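# Extend and quarter-turn the foosball rod nearest the right arm

## Task

Find the yellow rod closest to right_arm, draw it outward until it stops, then rotate it by 90 degrees so its player figures are horizontal. At the end no part of the robot, its camera cables included, may be in contact with that rod.

## Robot and tools

The robot has two six-joint arms, each ending in a two-finger parallel gripper with a fisheye wrist camera. left_arm sits on the +y side of the scene and right_arm on the -y side. The scene frame has its origin at table-top height midway between the arms, +x pointing out over the table and +z pointing up. Calibrated bases in the scene frame: left_arm at (-0.028, +0.289, +0.027) m, right_arm at (-0.040, -0.349, +0.007) m. Both are almost unrotated, with only a slight yaw, and each base frame has +z up. Hand positions, hand orientations and wrist-camera poses are reported in the frame of the arm's own base. They can be off by a few centimetres, more when the arm is stretched far.

Command rows. Every joint command is one row of 14 numbers, each between -1 and 1, and all 14 must be sent even if one arm stays still. The first seven belong to left_arm and the last seven to right_arm. Within each block of seven, the joints come in this order: wrist pitch (joint4), shoulder (joint2), wrist yaw (joint5), wrist roll (joint6), elbow (joint3), waist (joint1), and the seventh number is the gripper opening. The six joint numbers are offsets, not poses. They are measured from the Joint targets shown when the action or move begins, not from the previous row, so sending the same offset again moves the joint further. The scale is 1.0 = 2.224 rad for shoulder, elbow and waist, and 1.0 = 8.485 rad for wrist pitch, wrist yaw and wrist roll. The opening is absolute: +1 is fully open and -1 is closed. Send 0 offsets to keep an arm where it is. To leave a gripper unchanged, repeat its current opening, because 0 means half open.

Joint ranges in rad: waist -2.618 to 3.054, shoulder 0 to 3.142, elbow 0 to 3.142, wrist pitch -1.571 to 1.571, wrist yaw -1.571 to 1.571, wrist roll -2.094 to 2.094. The true ends may differ by up to 0.059 rad. If an action would take a joint more than 0.059 rad outside its range, that action is rejected for both arms. If the first action of a call is rejected, or any action is malformed, the whole call fails. A joint that was clipped at its end reports "joint sent to its limit". Joint speed is capped, and each target may lead the measured angle by at most 0.339 rad (big joints) or 2.2 rad (wrist joints). Targets that would move the hand more than 200 mm are scaled back, so large motions may need several actions.

Tools:
- execute_actions(actions, cameras): actions is a list of actions. Each action is a list of up to 15 rows, and each row lasts one 1/30 s step. A shorter list repeats its last row until 15 steps are done. An empty list just reports the state and images. cameras can be a list of names, ["all"], or [] for none. If omitted, you get all cameras only when the list is empty.
- move(target, speed, blend, opening_speed, blocking, cameras): drives all joints together along a joint-space path, so the hands travel on curves. target is one 14-number row or a list of up to 15 rows. Every row is an offset from the same starting Joint targets, not from the previous row, and the whole list shares 10 s. speed is in rad/s (0.01 to 12.57, default 0.5) and applies to the joint with the furthest to go. It can be one value or one per target. blend is in rad and rounds corners at intermediate targets. opening_speed is how fast the opening changes, in units per second on the -1..1 scale, at least 0.2. blocking=false returns after about 0.5 s while the motion continues. Moves do not avoid obstacles or the other arm. The result adds a "move:" line: done, off_target (stopped more than 0.035 rad from target), moving, held or fault, plus limits=held if steps were withheld.
- wait(seconds): 0 to 10 s, with both arms holding their last command.
- stop(): brakes a running move.
- zoom_image(camera, region): camera is cam_left_wrist or cam_right_wrist. region is [x0, y0, x1, y1] in image pixels from the top-left, at most 504x504.
- read_manual(section): licence texts only.
- finished_scene(scene): ends the current scene, taking its integer number. It cannot be undone.

Results. Joint positions and Joint velocities list each arm's joints in the order above (rad, rad/s), followed by the finger-pad gap (m; 0.094 means fully open). Joint targets are the base for your next offsets. Tool commands show the current gripper commands. grip_measured is the measured opening on the command scale and reads slightly wide when empty. end_effector_position is the point between the pads, about 1 cm behind the fingertips. The fingers point along the gripper's +z axis and close along its y axis. Joint torques are total drive outputs, positive toward larger angles; numbers 2, 5 and 6 wrap at ±28 N m. "joint command not followed" means the clearance check altered targets. Step readings list joint angles at some steps. Images come from cam_left_wrist and cam_right_wrist, both fisheye at 672x504.

Cautions. Approach the rod and handle slowly, and do not command targets far beyond the point of contact, since a target past contact makes the arm press harder. Never let the arms or grippers hit or squeeze each other. Stretching an arm out for long, or pushing against something immovable, heats the motors: MOTOR HOT appears at 75 °C, at 90 °C the arm folds and stops working, and at 100 °C it falls. To stop pressing on something, command the targets back past the measured positions. When finished, open the gripper well above grip_measured and withdraw the hand, wrist and camera cable so nothing rests on the rod.

Each tool is called after "Request:" as name(argument=value, ...), one argument or row to a line, values as JSON.

## Session

Request:
execute_actions(
  actions=[],
)

Scene clock: 0.00 s.
left_arm: end_effector_position=(+0.4007, +0.0076, +0.1253) grip_measured=+1.000 end_effector_quat_wxyz=(+0.625, -0.028, +0.778, +0.057) | right_arm: end_effector_position=(+0.3999, -0.0295, +0.1148) grip_measured=+1.000 end_effector_quat_wxyz=(+0.608, +0.063, +0.791, -0.024)
Joint names: [wrist pitch, shoulder, wrist yaw, wrist roll, elbow, waist]
Joint positions: left_arm=[0.966 1.539 -0.191 0.014 0.356 -0.068 0.094] | right_arm=[0.914 1.54 0.071 0.059 0.363 -0.045 0.094]
Joint velocities: within noise
Joint torques (N m): no reading
Heat: left arm: 47 °C; right arm: 43 °C.
Joint targets: left_arm=[0.959 1.536 -0.192 0.014 0.359 -0.068] | right_arm=[0.904 1.537 0.071 0.060 0.366 -0.045]
Tool commands: left_gripper/opening=+1.0 right_gripper/opening=+1.0

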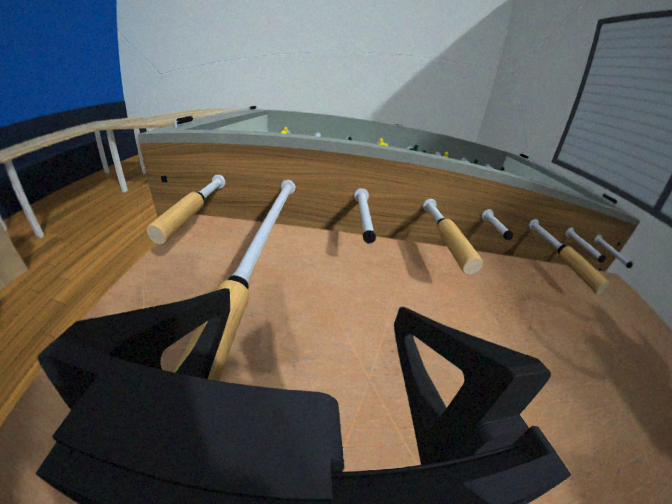

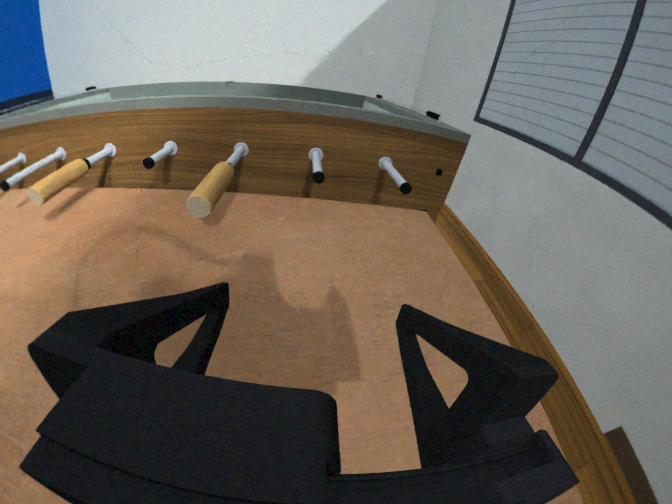

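Request:
move(
  target=[0,0,0,0,0,0,1,0.0576,0.3826,0.0229,-0.0996,0.2828,0.1394,1],
  cameras=["all"],
)

Scene clock: 95.23 s.
left_arm: end_effector_position=(+0.4007, +0.0076, +0.1253) grip_measured=+1.000 end_effector_quat_wxyz=(+0.625, -0.028, +0.778, +0.057) | right_arm: end_effector_position=(+0.5488, +0.0977, +0.0768) grip_measured=+1.000 end_effector_quat_wxyz=(+0.654, -0.267, +0.653, -0.273)
Joint names: [wrist pitch, shoulder, wrist yaw, wrist roll, elbow, waist]
Joint positions: left_arm=[0.966 1.539 -0.191 0.014 0.356 -0.068 0.094] | right_arm=[1.382 2.359 0.266 -0.784 0.982 0.259 0.094]
Joint torques (N m): left_arm=[1.86 -6.3 -0.05 0.01 5.33 -0.1] | right_arm=[1.8 -7.64 0.03 -0.02 5.26 0.59]
Heat: left arm: 45 °C; right arm: 44 °C.
Joint targets: left_arm=[0.959 1.536 -0.192 0.014 0.359 -0.068] | right_arm=[1.393 2.388 0.265 -0.785 0.995 0.265]
move: done
camera_calibration:
cam_right_wrist: T_world_to_cam=[[-0.0566554, -0.570627, 0.819253, 0.0146059], [-0.401869, -0.738127, -0.541912, 0.36701], [0.913943, -0.359935, -0.187498, -0.334191], [0, 0, 0, 1]] pos_world=[0.453749, 0.158948, 0.124261]

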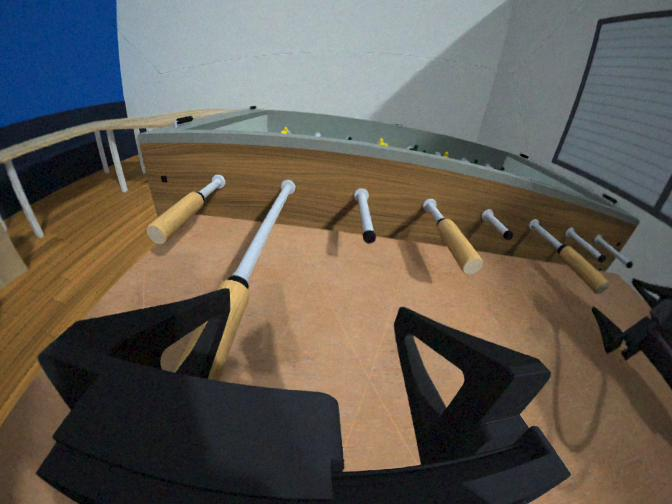

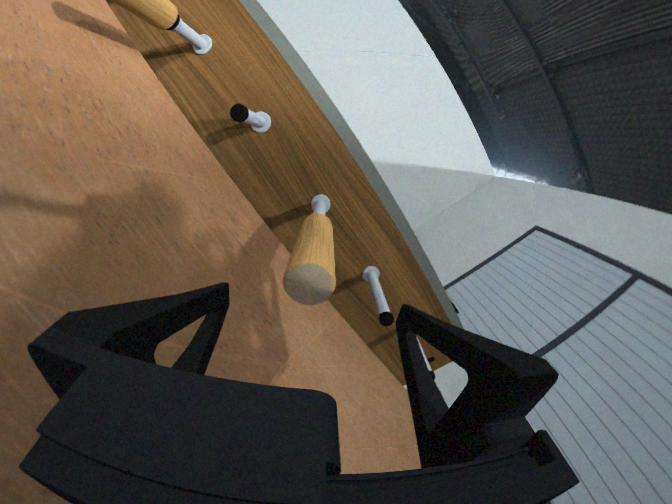

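Request:
move(
  target=[
    [0,0,0,0,0,0,1,0.0012,0.0121,0,0,0.0054,0.0018,1],
    [0,0,0,0,0,0,1,-0.0258,0.076,-0.005,0,0.1713,-0.0175,1],
  ],
  speed=0.4,
  cameras=["cam_right_wrist"],
)

Scene clock: 111.20 s.
left_arm: end_effector_position=(+0.4007, +0.0076, +0.1253) grip_measured=+1.000 end_effector_quat_wxyz=(+0.625, -0.028, +0.778, +0.057) | right_arm: end_effector_position=(+0.6227, +0.1062, +0.0821) grip_measured=+1.000 end_effector_quat_wxyz=(+0.669, -0.260, +0.640, -0.276)
Joint names: [wrist pitch, shoulder, wrist yaw, wrist roll, elbow, waist]
Joint positions: left_arm=[0.966 1.539 -0.191 0.014 0.356 -0.068 0.094] | right_arm=[1.212 2.523 0.239 -0.788 1.359 0.234 0.094]
Joint torques (N m): left_arm=[1.85 -6.37 -0.05 0.02 5.31 -0.02] | right_arm=[1.37 -9.11 -0.14 0.03 6.6 -0.69]
Heat: left arm: 45 °C; right arm: 44 °C.
Joint targets: left_arm=[0.959 1.536 -0.192 0.014 0.359 -0.068] | right_arm=[1.174 2.557 0.223 -0.785 1.376 0.226]
move: off_target (right_arm); right_arm: the wrist pitch is farthest, 0.038 rad from its target
camera_calibration:
cam_right_wrist: T_world_to_cam=[[-0.0899061, -0.575787, 0.812642, 0.0411348], [-0.376859, -0.735609, -0.5629, 0.391703], [0.921897, -0.356859, -0.150855, -0.406003], [0, 0, 0, 1]] pos_world=[0.525608, 0.166939, 0.125815]
Images, in order (width x height): cam_right_wrist 672x504.

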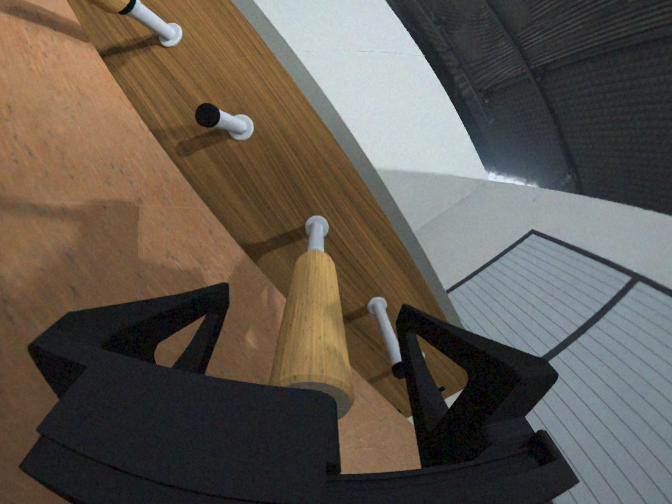

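Request:
move(
  target=[0,0,0,0,0,0,1,-0.0052,0.003,-0.002,0,0.0022,-0.0036,1],
  cameras=["cam_right_wrist"],
)

Scene clock: 127.97 s.
left_arm: end_effector_position=(+0.4007, +0.0076, +0.1253) grip_measured=+1.000 end_effector_quat_wxyz=(+0.625, -0.028, +0.778, +0.057) | right_arm: end_effector_position=(+0.6254, +0.1070, +0.0811) grip_measured=+1.000 end_effector_quat_wxyz=(+0.667, -0.267, +0.641, -0.270)
Joint names: [wrist pitch, shoulder, wrist yaw, wrist roll, elbow, waist]
Joint positions: left_arm=[0.966 1.539 -0.191 0.014 0.356 -0.068 0.094] | right_arm=[1.191 2.523 0.218 -0.788 1.369 0.229 0.094]
Joint torques (N m): left_arm=[1.84 -6.32 -0.05 0.02 5.34 -0.03] | right_arm=[1.17 -8.65 -0.09 0.04 6.23 -0.83]
Heat: left arm: 45 °C; right arm: 44 °C.
Joint targets: left_arm=[0.959 1.536 -0.192 0.014 0.359 -0.068] | right_arm=[1.130 2.564 0.206 -0.785 1.381 0.218]
move: off_target (right_arm); right_arm: the wrist pitch is farthest, 0.061 rad from its target
camera_calibration:
cam_right_wrist: T_world_to_cam=[[-0.0728567, -0.574011, 0.8156, 0.0316042], [-0.371308, -0.743376, -0.556348, 0.389513], [0.925647, -0.343373, -0.158975, -0.411438], [0, 0, 0, 1]] pos_world=[0.527778, 0.16642, 0.125521]
Images, in order (width x height): cam_right_wrist 672x504.

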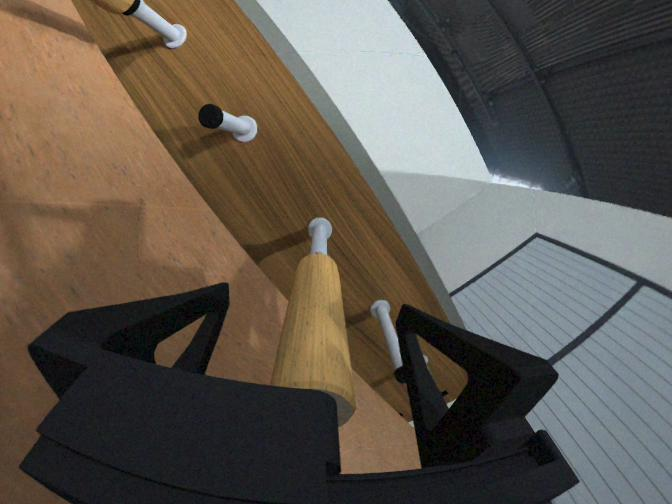

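Request:
move(
  target=[0,0,0,0,0,0,1,0.0104,-0.0268,0.0029,0,-0.0477,0.005,1],
  cameras=["cam_right_wrist"],
)

Scene clock: 167.07 s.
left_arm: end_effector_position=(+0.4007, +0.0076, +0.1253) grip_measured=+1.000 end_effector_quat_wxyz=(+0.625, -0.028, +0.778, +0.057) | right_arm: end_effector_position=(+0.6135, +0.1028, +0.0813) grip_measured=+1.000 end_effector_quat_wxyz=(+0.672, -0.261, +0.637, -0.274)
Joint names: [wrist pitch, shoulder, wrist yaw, wrist roll, elbow, waist]
Joint positions: left_arm=[0.966 1.539 -0.191 0.014 0.356 -0.068 0.094] | right_arm=[1.257 2.508 0.226 -0.788 1.306 0.229 0.094]
Joint torques (N m): left_arm=[1.84 -6.31 -0.04 0.01 5.35 -0.03] | right_arm=[1.36 -11.77 0.08 0.04 2.91 0.06]
Heat: left arm: 45 °C; right arm: 44 °C.
Joint targets: left_arm=[0.959 1.536 -0.192 0.014 0.359 -0.068] | right_arm=[1.218 2.504 0.231 -0.785 1.275 0.229]
move: off_target (right_arm); right_arm: the wrist pitch is farthest, 0.038 rad from its target
camera_calibration:
cam_right_wrist: T_world_to_cam=[[-0.0913792, -0.576872, 0.811707, 0.040064], [-0.367716, -0.737962, -0.565859, 0.380146], [0.925438, -0.350185, -0.144691, -0.402121], [0, 0, 0, 1]] pos_world=[0.515584, 0.162828, 0.124406]
Images, in order (width x height): cam_right_wrist 672x504.

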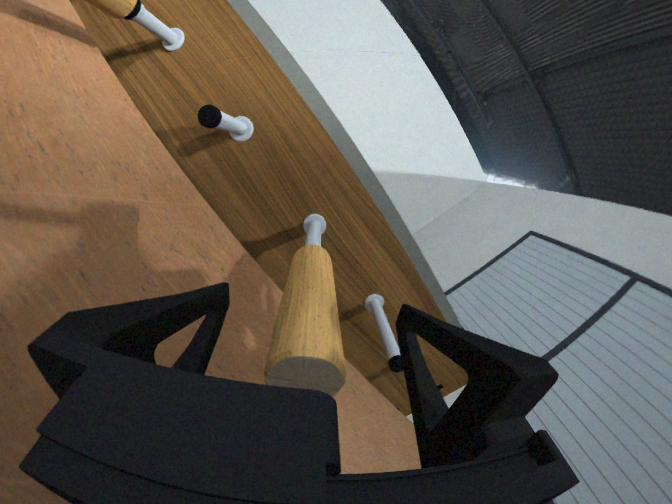

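Request:
move(
  target=[0,0,0,0,0,0,1,-0.0065,-0.005,0.0006,0,-0.008,0.0005,1],
  cameras=["cam_right_wrist"],
)

Scene clock: 179.63 s.
left_arm: end_effector_position=(+0.4007, +0.0076, +0.1253) grip_measured=+1.000 end_effector_quat_wxyz=(+0.625, -0.028, +0.778, +0.057) | right_arm: end_effector_position=(+0.6112, +0.1014, +0.0799) grip_measured=+1.000 end_effector_quat_wxyz=(+0.666, -0.263, +0.642, -0.275)
Joint names: [wrist pitch, shoulder, wrist yaw, wrist roll, elbow, waist]
Joint positions: left_arm=[0.966 1.539 -0.191 0.014 0.356 -0.068 0.094] | right_arm=[1.242 2.494 0.231 -0.788 1.291 0.229 0.094]
Joint torques (N m): left_arm=[1.84 -6.38 -0.05 0.01 5.33 -0.05] | right_arm=[1.01 -11.45 0.08 0.04 2.69 0.16]
Heat: left arm: 44 °C; right arm: 44 °C.
Joint targets: left_arm=[0.959 1.536 -0.192 0.014 0.359 -0.068] | right_arm=[1.163 2.493 0.235 -0.785 1.257 0.230]
move: off_target (right_arm); right_arm: the wrist pitch is farthest, 0.079 rad from its target
camera_calibration:
cam_right_wrist: T_world_to_cam=[[-0.080878, -0.57353, 0.815182, 0.033186], [-0.3806, -0.738117, -0.55707, 0.384606], [0.921196, -0.355313, -0.158588, -0.39649], [0, 0, 0, 1]] pos_world=[0.51431, 0.162039, 0.124321]
Images, in order (width x height): cam_right_wrist 672x504.

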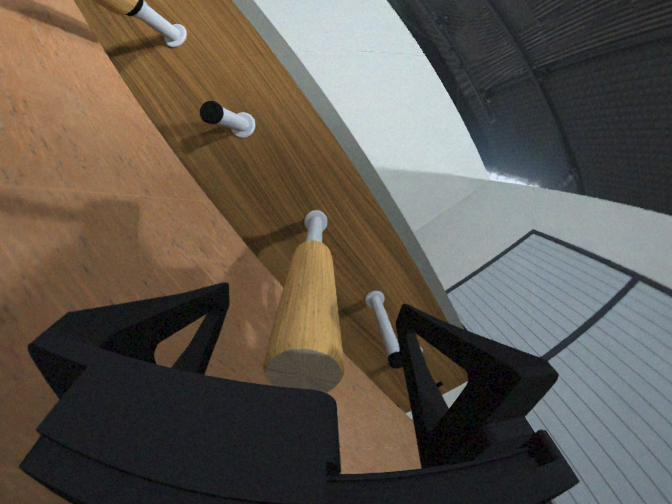

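Request:
move(
  target=[0,0,0,0,0,0,1,0.0062,0.0015,-0.0005,0,0.008,0,0.2],
  opening_speed=1,
  cameras=["cam_right_wrist"],
)

Scene clock: 194.03 s.
left_arm: end_effector_position=(+0.4007, +0.0076, +0.1253) grip_measured=+1.000 end_effector_quat_wxyz=(+0.625, -0.028, +0.778, +0.057) | right_arm: end_effector_position=(+0.6113, +0.1013, +0.0745) grip_measured=+0.202 end_effector_quat_wxyz=(+0.658, -0.268, +0.648, -0.274)
Joint names: [wrist pitch, shoulder, wrist yaw, wrist roll, elbow, waist]
Joint positions: left_arm=[0.966 1.539 -0.191 0.014 0.356 -0.068 0.094] | right_arm=[1.22 2.494 0.232 -0.791 1.291 0.229 0.056]
Joint torques (N m): left_arm=[1.83 -6.37 -0.05 0.01 5.34 -0.03] | right_arm=[1.68 -11.19 0.03 0.08 3.97 0.17]
Heat: left arm: 44 °C; right arm: 46 °C.
Joint targets: left_arm=[0.959 1.536 -0.192 0.014 0.359 -0.068] | right_arm=[1.215 2.497 0.231 -0.785 1.275 0.230]
move: done
camera_calibration:
cam_right_wrist: T_world_to_cam=[[-0.0634648, -0.566883, 0.82135, 0.0257433], [-0.392753, -0.742409, -0.542746, 0.388382], [0.917452, -0.357033, -0.175528, -0.393762], [0, 0, 0, 1]] pos_world=[0.515429, 0.162346, 0.120533]
Images, in order (width x height): cam_right_wrist 672x504.

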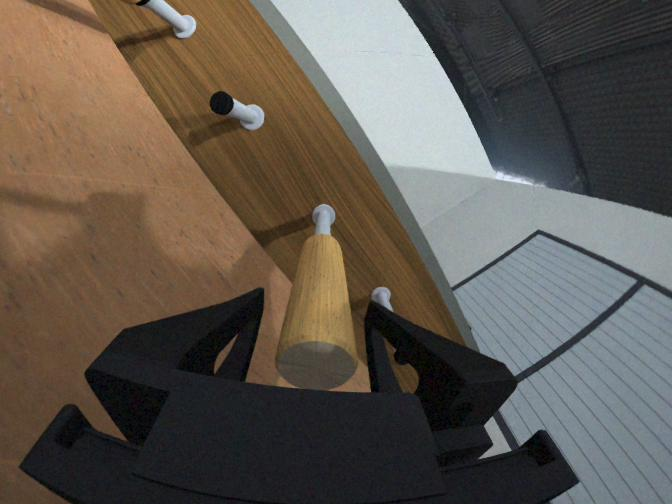

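Request:
move(
  target=[
    [0,0,0,0,0,0,1,-0.0016,0.004,-0.0008,0,-0.0045,-0.003,0.2],
    [0,0,0,0,0,0,1,-0.0016,0.004,-0.0008,0,-0.0045,-0.003,-0.5],
  ],
  opening_speed=0.5,
  cameras=["cam_right_wrist"],
)

Scene clock: 209.37 s.
left_arm: end_effector_position=(+0.4007, +0.0076, +0.1253) grip_measured=+1.000 end_effector_quat_wxyz=(+0.625, -0.028, +0.778, +0.057) | right_arm: end_effector_position=(+0.6095, +0.1006, +0.0711) grip_measured=-0.305 end_effector_quat_wxyz=(+0.654, -0.270, +0.651, -0.275)
Joint names: [wrist pitch, shoulder, wrist yaw, wrist roll, elbow, waist]
Joint positions: left_arm=[0.966 1.539 -0.191 0.014 0.356 -0.068 0.094] | right_arm=[1.22 2.494 0.234 -0.794 1.282 0.229 0.033]
Joint torques (N m): left_arm=[1.83 -6.34 -0.05 0.01 5.35 -0.02] | right_arm=[1.56 -10.5 -0.06 0.1 3.84 -0.43]
Heat: left arm: 44 °C; right arm: 48 °C.
Joint targets: left_arm=[0.959 1.536 -0.192 0.014 0.359 -0.068] | right_arm=[1.202 2.506 0.225 -0.785 1.265 0.224]
move: done
camera_calibration:
cam_right_wrist: T_world_to_cam=[[-0.0575173, -0.562967, 0.824476, 0.0238223], [-0.39886, -0.744112, -0.535918, 0.388738], [0.915206, -0.359675, -0.181746, -0.390971], [0, 0, 0, 1]] pos_world=[0.514241, 0.162053, 0.117633]
Images, in order (width x height): cam_right_wrist 672x504.

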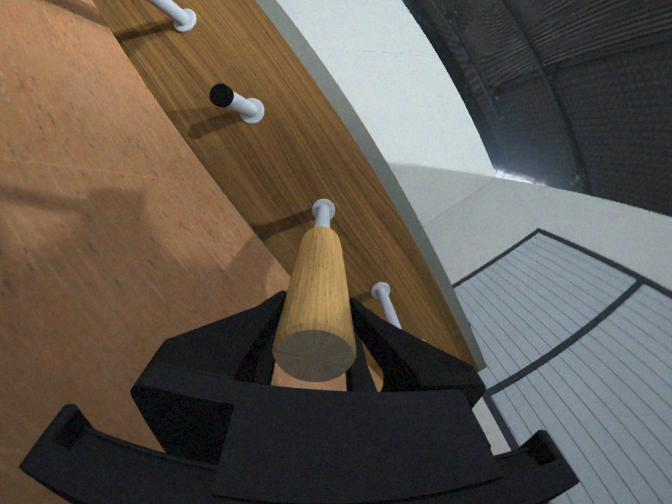

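Request:
move(
  target=[0,0,0,0,0,0,1,0,0,0,0.1858,0,0,-0.5],
  speed=0.7,
  cameras=["all"],
)

Request:
zoom_image(
  camera="cam_left_wrist",
  region=[250, 80, 550, 220],
)

Request:
zoom_image(
  camera="cam_right_wrist",
  region=[200, 150, 440, 400],
)

Scene clock: 226.17 s.
left_arm: end_effector_position=(+0.4007, +0.0076, +0.1253) grip_measured=+1.000 end_effector_quat_wxyz=(+0.625, -0.028, +0.778, +0.057) | right_arm: end_effector_position=(+0.6095, +0.1033, +0.0721) grip_measured=-0.306 end_effector_quat_wxyz=(+0.657, +0.262, +0.652, +0.272)
Joint names: [wrist pitch, shoulder, wrist yaw, wrist roll, elbow, waist]
Joint positions: left_arm=[0.966 1.539 -0.191 0.014 0.356 -0.068 0.094] | right_arm=[1.224 2.494 0.218 0.772 1.282 0.229 0.033]
Joint torques (N m): left_arm=[1.84 -6.3 -0.04 0 5.34 -0.05] | right_arm=[1.53 -10.51 0.11 0.23 3.84 -0.42]
Heat: left arm: 44 °C; right arm: 48 °C.
Joint targets: left_arm=[0.959 1.536 -0.192 0.014 0.359 -0.068] | right_arm=[1.202 2.506 0.225 0.791 1.265 0.224]
move: done
camera_calibration:
cam_right_wrist: T_world_to_cam=[[-0.0344812, -0.827297, -0.560706, 0.137659], [-0.396046, 0.526418, -0.752351, 0.273921], [0.917583, 0.196123, -0.345799, -0.436782], [0, 0, 0, 1]] pos_world=[0.514015, 0.0553507, 0.132232]

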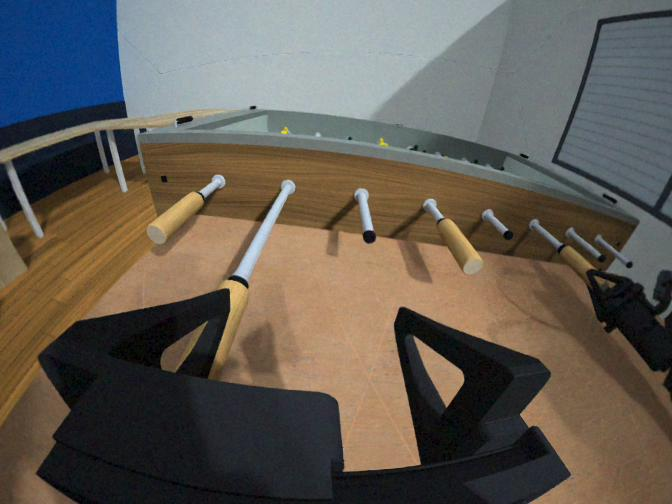

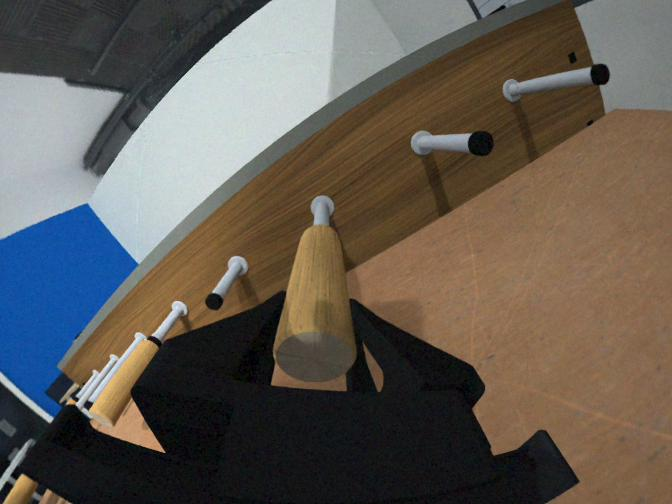

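Scaled by 1.680 from the camera's 672x504 image, which has a finer 960x720 frame.

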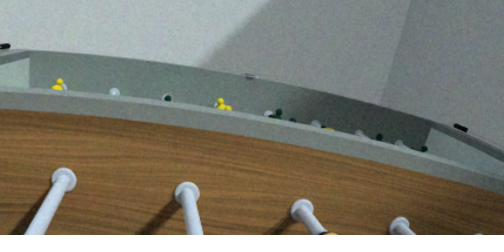

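Scaled by 2.016 from the camera's 672x504 image, which has a finer 960x720 frame.

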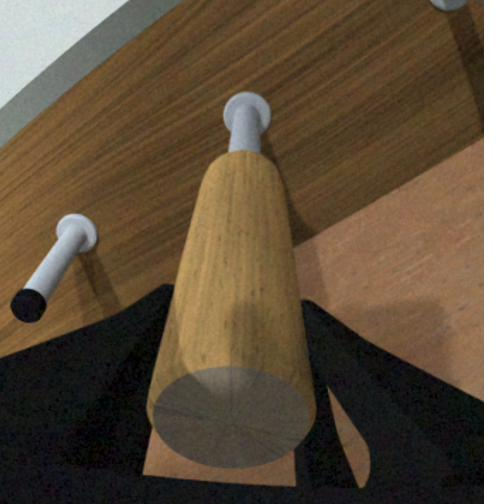

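Request:
move(
  target=[
    [0,0,0,0,0,0,1,0,0,0,0,0,0,0.2],
    [0,0,0,0,0,0,1,0.0216,-0.0531,0.0047,0,-0.126,0.0184,0.2],
    [0,0,0,0,0,0,1,-0.0351,-0.4357,-0.0093,-0.0714,-0.4042,0.0056,0.5],
    [0,0,0,0,0,0,1,-0.1897,-0.1986,-0.0093,-0.0714,0.132,0.0056,0.5],
  ],
  speed=[0.5,0.5,0.8,0.8],
  opening_speed=1,
  cameras=["all"],
)

Scene clock: 269.67 s.
left_arm: end_effector_position=(+0.4007, +0.0076, +0.1253) grip_measured=+1.000 end_effector_quat_wxyz=(+0.625, -0.028, +0.778, +0.057) | right_arm: end_effector_position=(+0.5242, +0.1038, +0.0909) grip_measured=+0.498 end_effector_quat_wxyz=(+0.331, +0.000, +0.944, -0.001)
Joint names: [wrist pitch, shoulder, wrist yaw, wrist roll, elbow, waist]
Joint positions: left_arm=[0.966 1.539 -0.191 0.014 0.356 -0.068 0.094] | right_arm=[-0.398 2.043 0.154 0.192 1.529 0.245 0.07]
Joint torques (N m): left_arm=[1.83 -6.32 -0.04 0.02 5.34 -0.06] | right_arm=[1.2 -8.46 0.02 -0.07 9.14 -0.73]
Heat: left arm: 43 °C; right arm: 47 °C.
Joint targets: left_arm=[0.959 1.536 -0.192 0.014 0.359 -0.068] | right_arm=[-0.408 2.064 0.146 0.186 1.558 0.236]
move: done
camera_calibration:
cam_right_wrist: T_world_to_cam=[[0.107912, -0.982492, 0.151871, 0.0223426], [-0.956498, -0.144255, -0.25358, 0.57204], [0.271048, -0.117899, -0.955318, 0.0748217], [0, 0, 0, 1]] pos_world=[0.524464, 0.113292, 0.213143]

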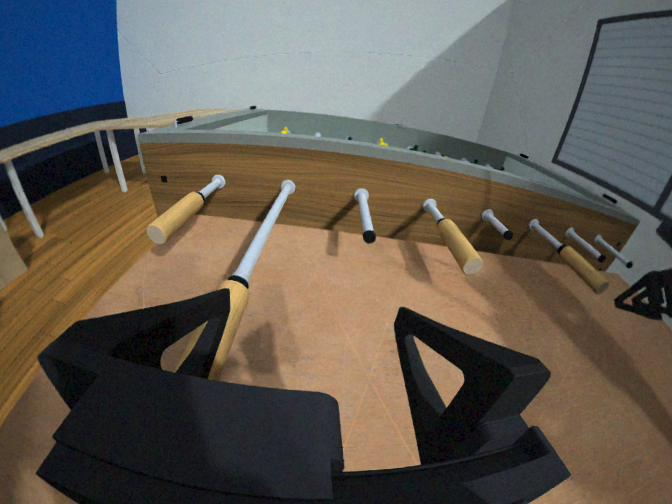

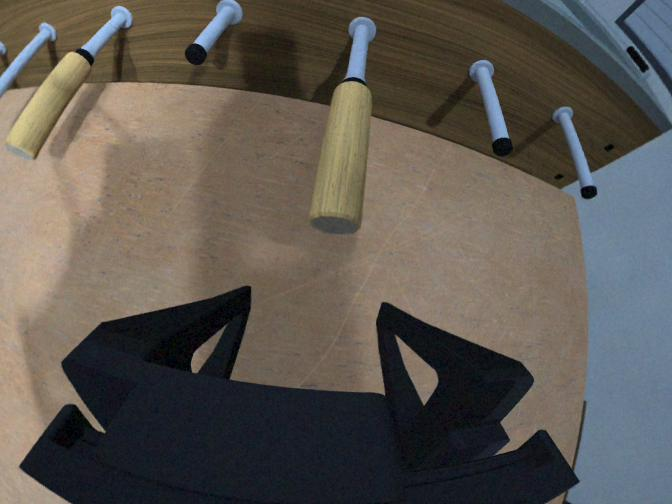

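Request:
move(
  target=[0,0,0,0,0,0,1,-0.0217,0.1848,-0.0035,-0.0039,0.2684,-0.0216,0.5],
  speed=0.5,
  cameras=["cam_right_wrist"],
)

Scene clock: 281.43 s.
left_arm: end_effector_position=(+0.4007, +0.0076, +0.1253) grip_measured=+1.000 end_effector_quat_wxyz=(+0.625, -0.028, +0.778, +0.057) | right_arm: end_effector_position=(+0.6183, +0.1009, +0.0697) grip_measured=+0.498 end_effector_quat_wxyz=(+0.329, +0.003, +0.944, -0.001)
Joint names: [wrist pitch, shoulder, wrist yaw, wrist roll, elbow, waist]
Joint positions: left_arm=[0.966 1.539 -0.191 0.014 0.356 -0.068 0.094] | right_arm=[-0.581 2.449 0.125 0.16 2.121 0.196 0.07]
Joint torques (N m): left_arm=[1.84 -6.35 -0.04 0.01 5.3 -0.05] | right_arm=[1.18 -11.03 -0.03 -0.05 9.76 -0.62]
Heat: left arm: 43 °C; right arm: 46 °C.
Joint targets: left_arm=[0.959 1.536 -0.192 0.014 0.359 -0.068] | right_arm=[-0.592 2.475 0.116 0.152 2.155 0.188]
move: done
camera_calibration:
cam_right_wrist: T_world_to_cam=[[0.102173, -0.983583, 0.148748, 0.0163541], [-0.958215, -0.137474, -0.250849, 0.656505], [0.267179, -0.116903, -0.95653, 0.0311466], [0, 0, 0, 1]] pos_world=[0.61908, 0.109979, 0.192043]
Images, in order (width x height): cam_right_wrist 672x504.

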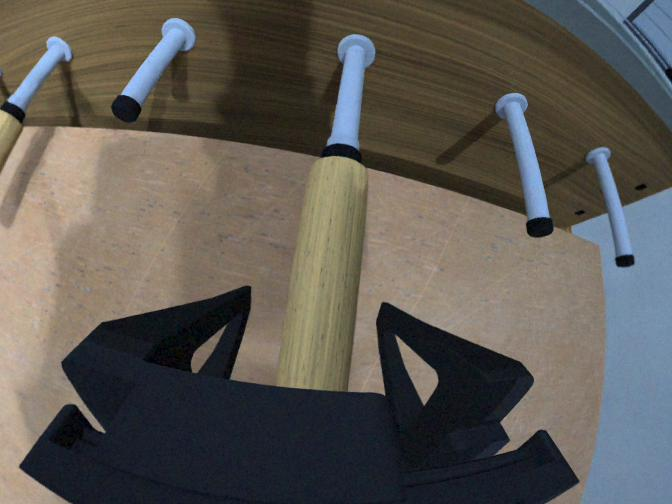

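Request:
move(
  target=[
    [0,0,0,0,0,0,1,0,0,0,0,0,0,-0.3],
    [0,0,0,0,0,0,1,0,0,0,0,0,0,-0.55],
    [0,0,0,0,0,0,1,0.0283,-0.1579,0.0032,0.0034,-0.2663,0.0194,-0.55],
    [0,0,0,0,0,0,1,0.0421,-0.2803,0.0068,0.008,-0.4443,0.0421,-0.55],
  ],
  speed=[0.5,0.5,0.35,0.35],
  blend=[0,0,0.05,0],
  opening_speed=0.6,
  cameras=["all"],
)

Scene clock: 307.20 s.
left_arm: end_effector_position=(+0.4007, +0.0076, +0.1253) grip_measured=+1.000 end_effector_quat_wxyz=(+0.625, -0.028, +0.778, +0.057) | right_arm: end_effector_position=(+0.4872, +0.1026, +0.0675) grip_measured=-0.307 end_effector_quat_wxyz=(+0.362, +0.004, +0.932, +0.007)
Joint names: [wrist pitch, shoulder, wrist yaw, wrist roll, elbow, waist]
Joint positions: left_arm=[0.966 1.539 -0.191 0.014 0.356 -0.068 0.094] | right_arm=[-0.132 1.918 0.168 0.21 1.203 0.265 0.033]
Joint torques (N m): left_arm=[1.84 -6.35 -0.04 0 5.33 -0.03] | right_arm=[0.5 -14.24 0.18 0.11 3.95 1.51]
Heat: left arm: 43 °C; right arm: 48 °C.
Joint targets: left_arm=[0.959 1.536 -0.192 0.014 0.359 -0.068] | right_arm=[-0.235 1.851 0.174 0.220 1.167 0.282]
move: off_target (right_arm); right_arm: the wrist pitch is farthest, 0.103 rad from its target
camera_calibration:
cam_right_wrist: T_world_to_cam=[[0.096044, -0.985417, 0.140459, 0.035553], [-0.938024, -0.136812, -0.318422, 0.525181], [0.332995, -0.101171, -0.937485, 0.029213], [0, 0, 0, 1]] pos_world=[0.47949, 0.109841, 0.189622]

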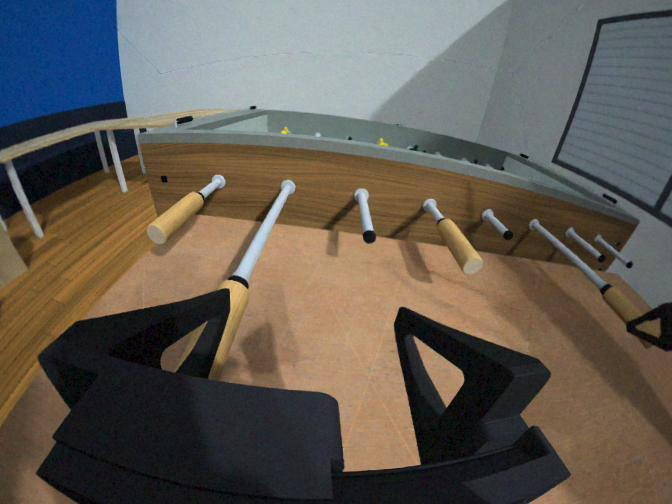

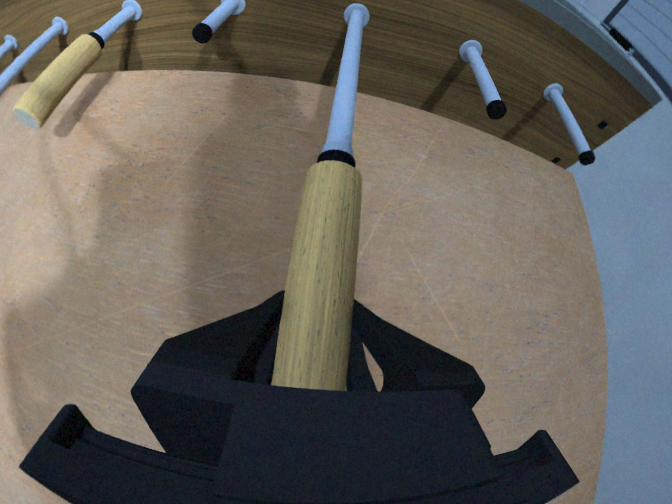

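Request:
move(
  target=[0,0,0,0,0,0,1,0.0015,-0.0454,0.002,0.0027,-0.053,0.013,-0.55],
  speed=0.25,
  cameras=["cam_right_wrist"],
)

Scene clock: 314.30 s.
left_arm: end_effector_position=(+0.4007, +0.0076, +0.1253) grip_measured=+1.000 end_effector_quat_wxyz=(+0.625, -0.028, +0.778, +0.057) | right_arm: end_effector_position=(+0.4858, +0.1025, +0.0719) grip_measured=-0.309 end_effector_quat_wxyz=(+0.400, +0.010, +0.916, +0.015)
Joint names: [wrist pitch, shoulder, wrist yaw, wrist roll, elbow, waist]
Joint positions: left_arm=[0.966 1.539 -0.191 0.014 0.356 -0.068 0.094] | right_arm=[0.011 1.882 0.177 0.215 1.108 0.269 0.032]
Joint torques (N m): left_arm=[1.84 -6.32 -0.05 0 5.34 -0.1] | right_arm=[-0.59 -19.32 0.26 0.32 2.25 3.75]
Heat: left arm: 43 °C; right arm: 49 °C.
Joint targets: left_arm=[0.959 1.536 -0.192 0.014 0.359 -0.068] | right_arm=[-0.222 1.750 0.191 0.243 1.049 0.311]
move: off_target (right_arm); right_arm: the wrist pitch is farthest, 0.234 rad from its target
camera_calibration:
cam_right_wrist: T_world_to_cam=[[0.0786523, -0.988531, 0.128917, 0.0445431], [-0.909254, -0.124157, -0.397294, 0.515656], [0.408744, -0.0859698, -0.908591, -0.00663123], [0, 0, 0, 1]] pos_world=[0.468069, 0.107484, 0.1931]
Images, in order (width x height): cam_right_wrist 672x504.

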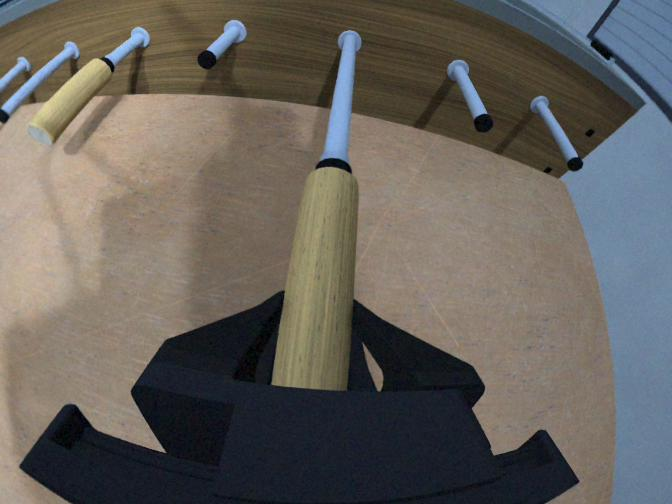

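Request:
move(
  target=[
    [0,0,0,0,0,0,1,-0.0057,0.081,-0.0033,-0.0042,0.1016,-0.0207,-0.55],
    [0,0,0,0,0,0,1,-0.0057,0.081,-0.0033,-0.0042,0.1016,-0.0207,0.4],
    [0,0,0,0,0,0,1,-0.0497,0.0454,-0.0033,-0.0042,0.2374,-0.0207,0.4],
  ],
  speed=0.4,
  opening_speed=0.6,
  cameras=["all"],
)

Request:
zoom_image(
  camera="cam_left_wrist",
  region=[250, 80, 550, 220],
)

Scene clock: 332.43 s.
left_arm: end_effector_position=(+0.4007, +0.0076, +0.1253) grip_measured=+1.000 end_effector_quat_wxyz=(+0.625, -0.028, +0.778, +0.057) | right_arm: end_effector_position=(+0.4822, +0.1022, +0.1516) grip_measured=+0.398 end_effector_quat_wxyz=(+0.315, +0.000, +0.949, -0.006)
Joint names: [wrist pitch, shoulder, wrist yaw, wrist roll, elbow, waist]
Joint positions: left_arm=[0.966 1.539 -0.191 0.014 0.356 -0.068 0.094] | right_arm=[-0.633 1.869 0.17 0.214 1.552 0.268 0.066]
Joint torques (N m): left_arm=[1.84 -6.39 -0.05 0.01 5.34 -0.03] | right_arm=[1.14 -10.25 0.05 -0.07 8.96 -0.28]
Heat: left arm: 43 °C; right arm: 53 °C.
Joint targets: left_arm=[0.959 1.536 -0.192 0.014 0.359 -0.068] | right_arm=[-0.644 1.851 0.163 0.207 1.577 0.265]
move: done; target 2's new numbers were sent with right_arm's wrist pitch 0.075 rad from that target
camera_calibration:
cam_right_wrist: T_world_to_cam=[[0.109426, -0.981571, 0.156664, 0.0145023], [-0.964976, -0.142709, -0.220124, 0.545945], [0.238425, -0.12709, -0.962809, 0.161813], [0, 0, 0, 1]] pos_world=[0.486656, 0.112711, 0.273699]

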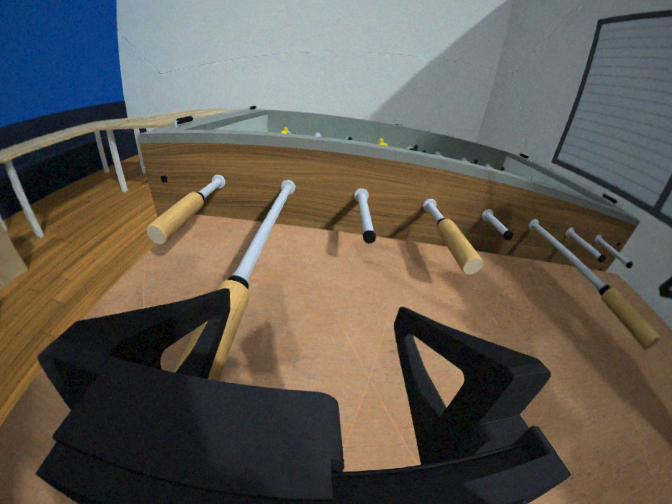

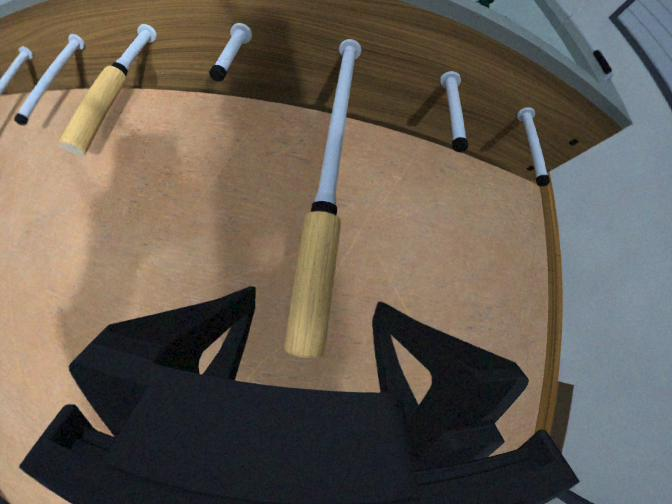

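Scaled by 1.680 from the camera's 672x504 image, which has a finer 960x720 frame.

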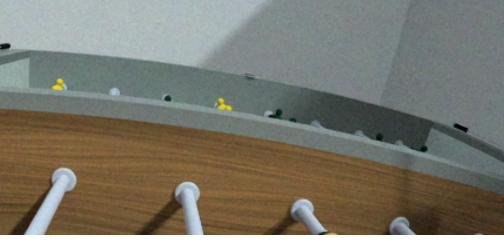

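Request:
finished_scene(
  scene=1,
)

The scene is finished: the task was done.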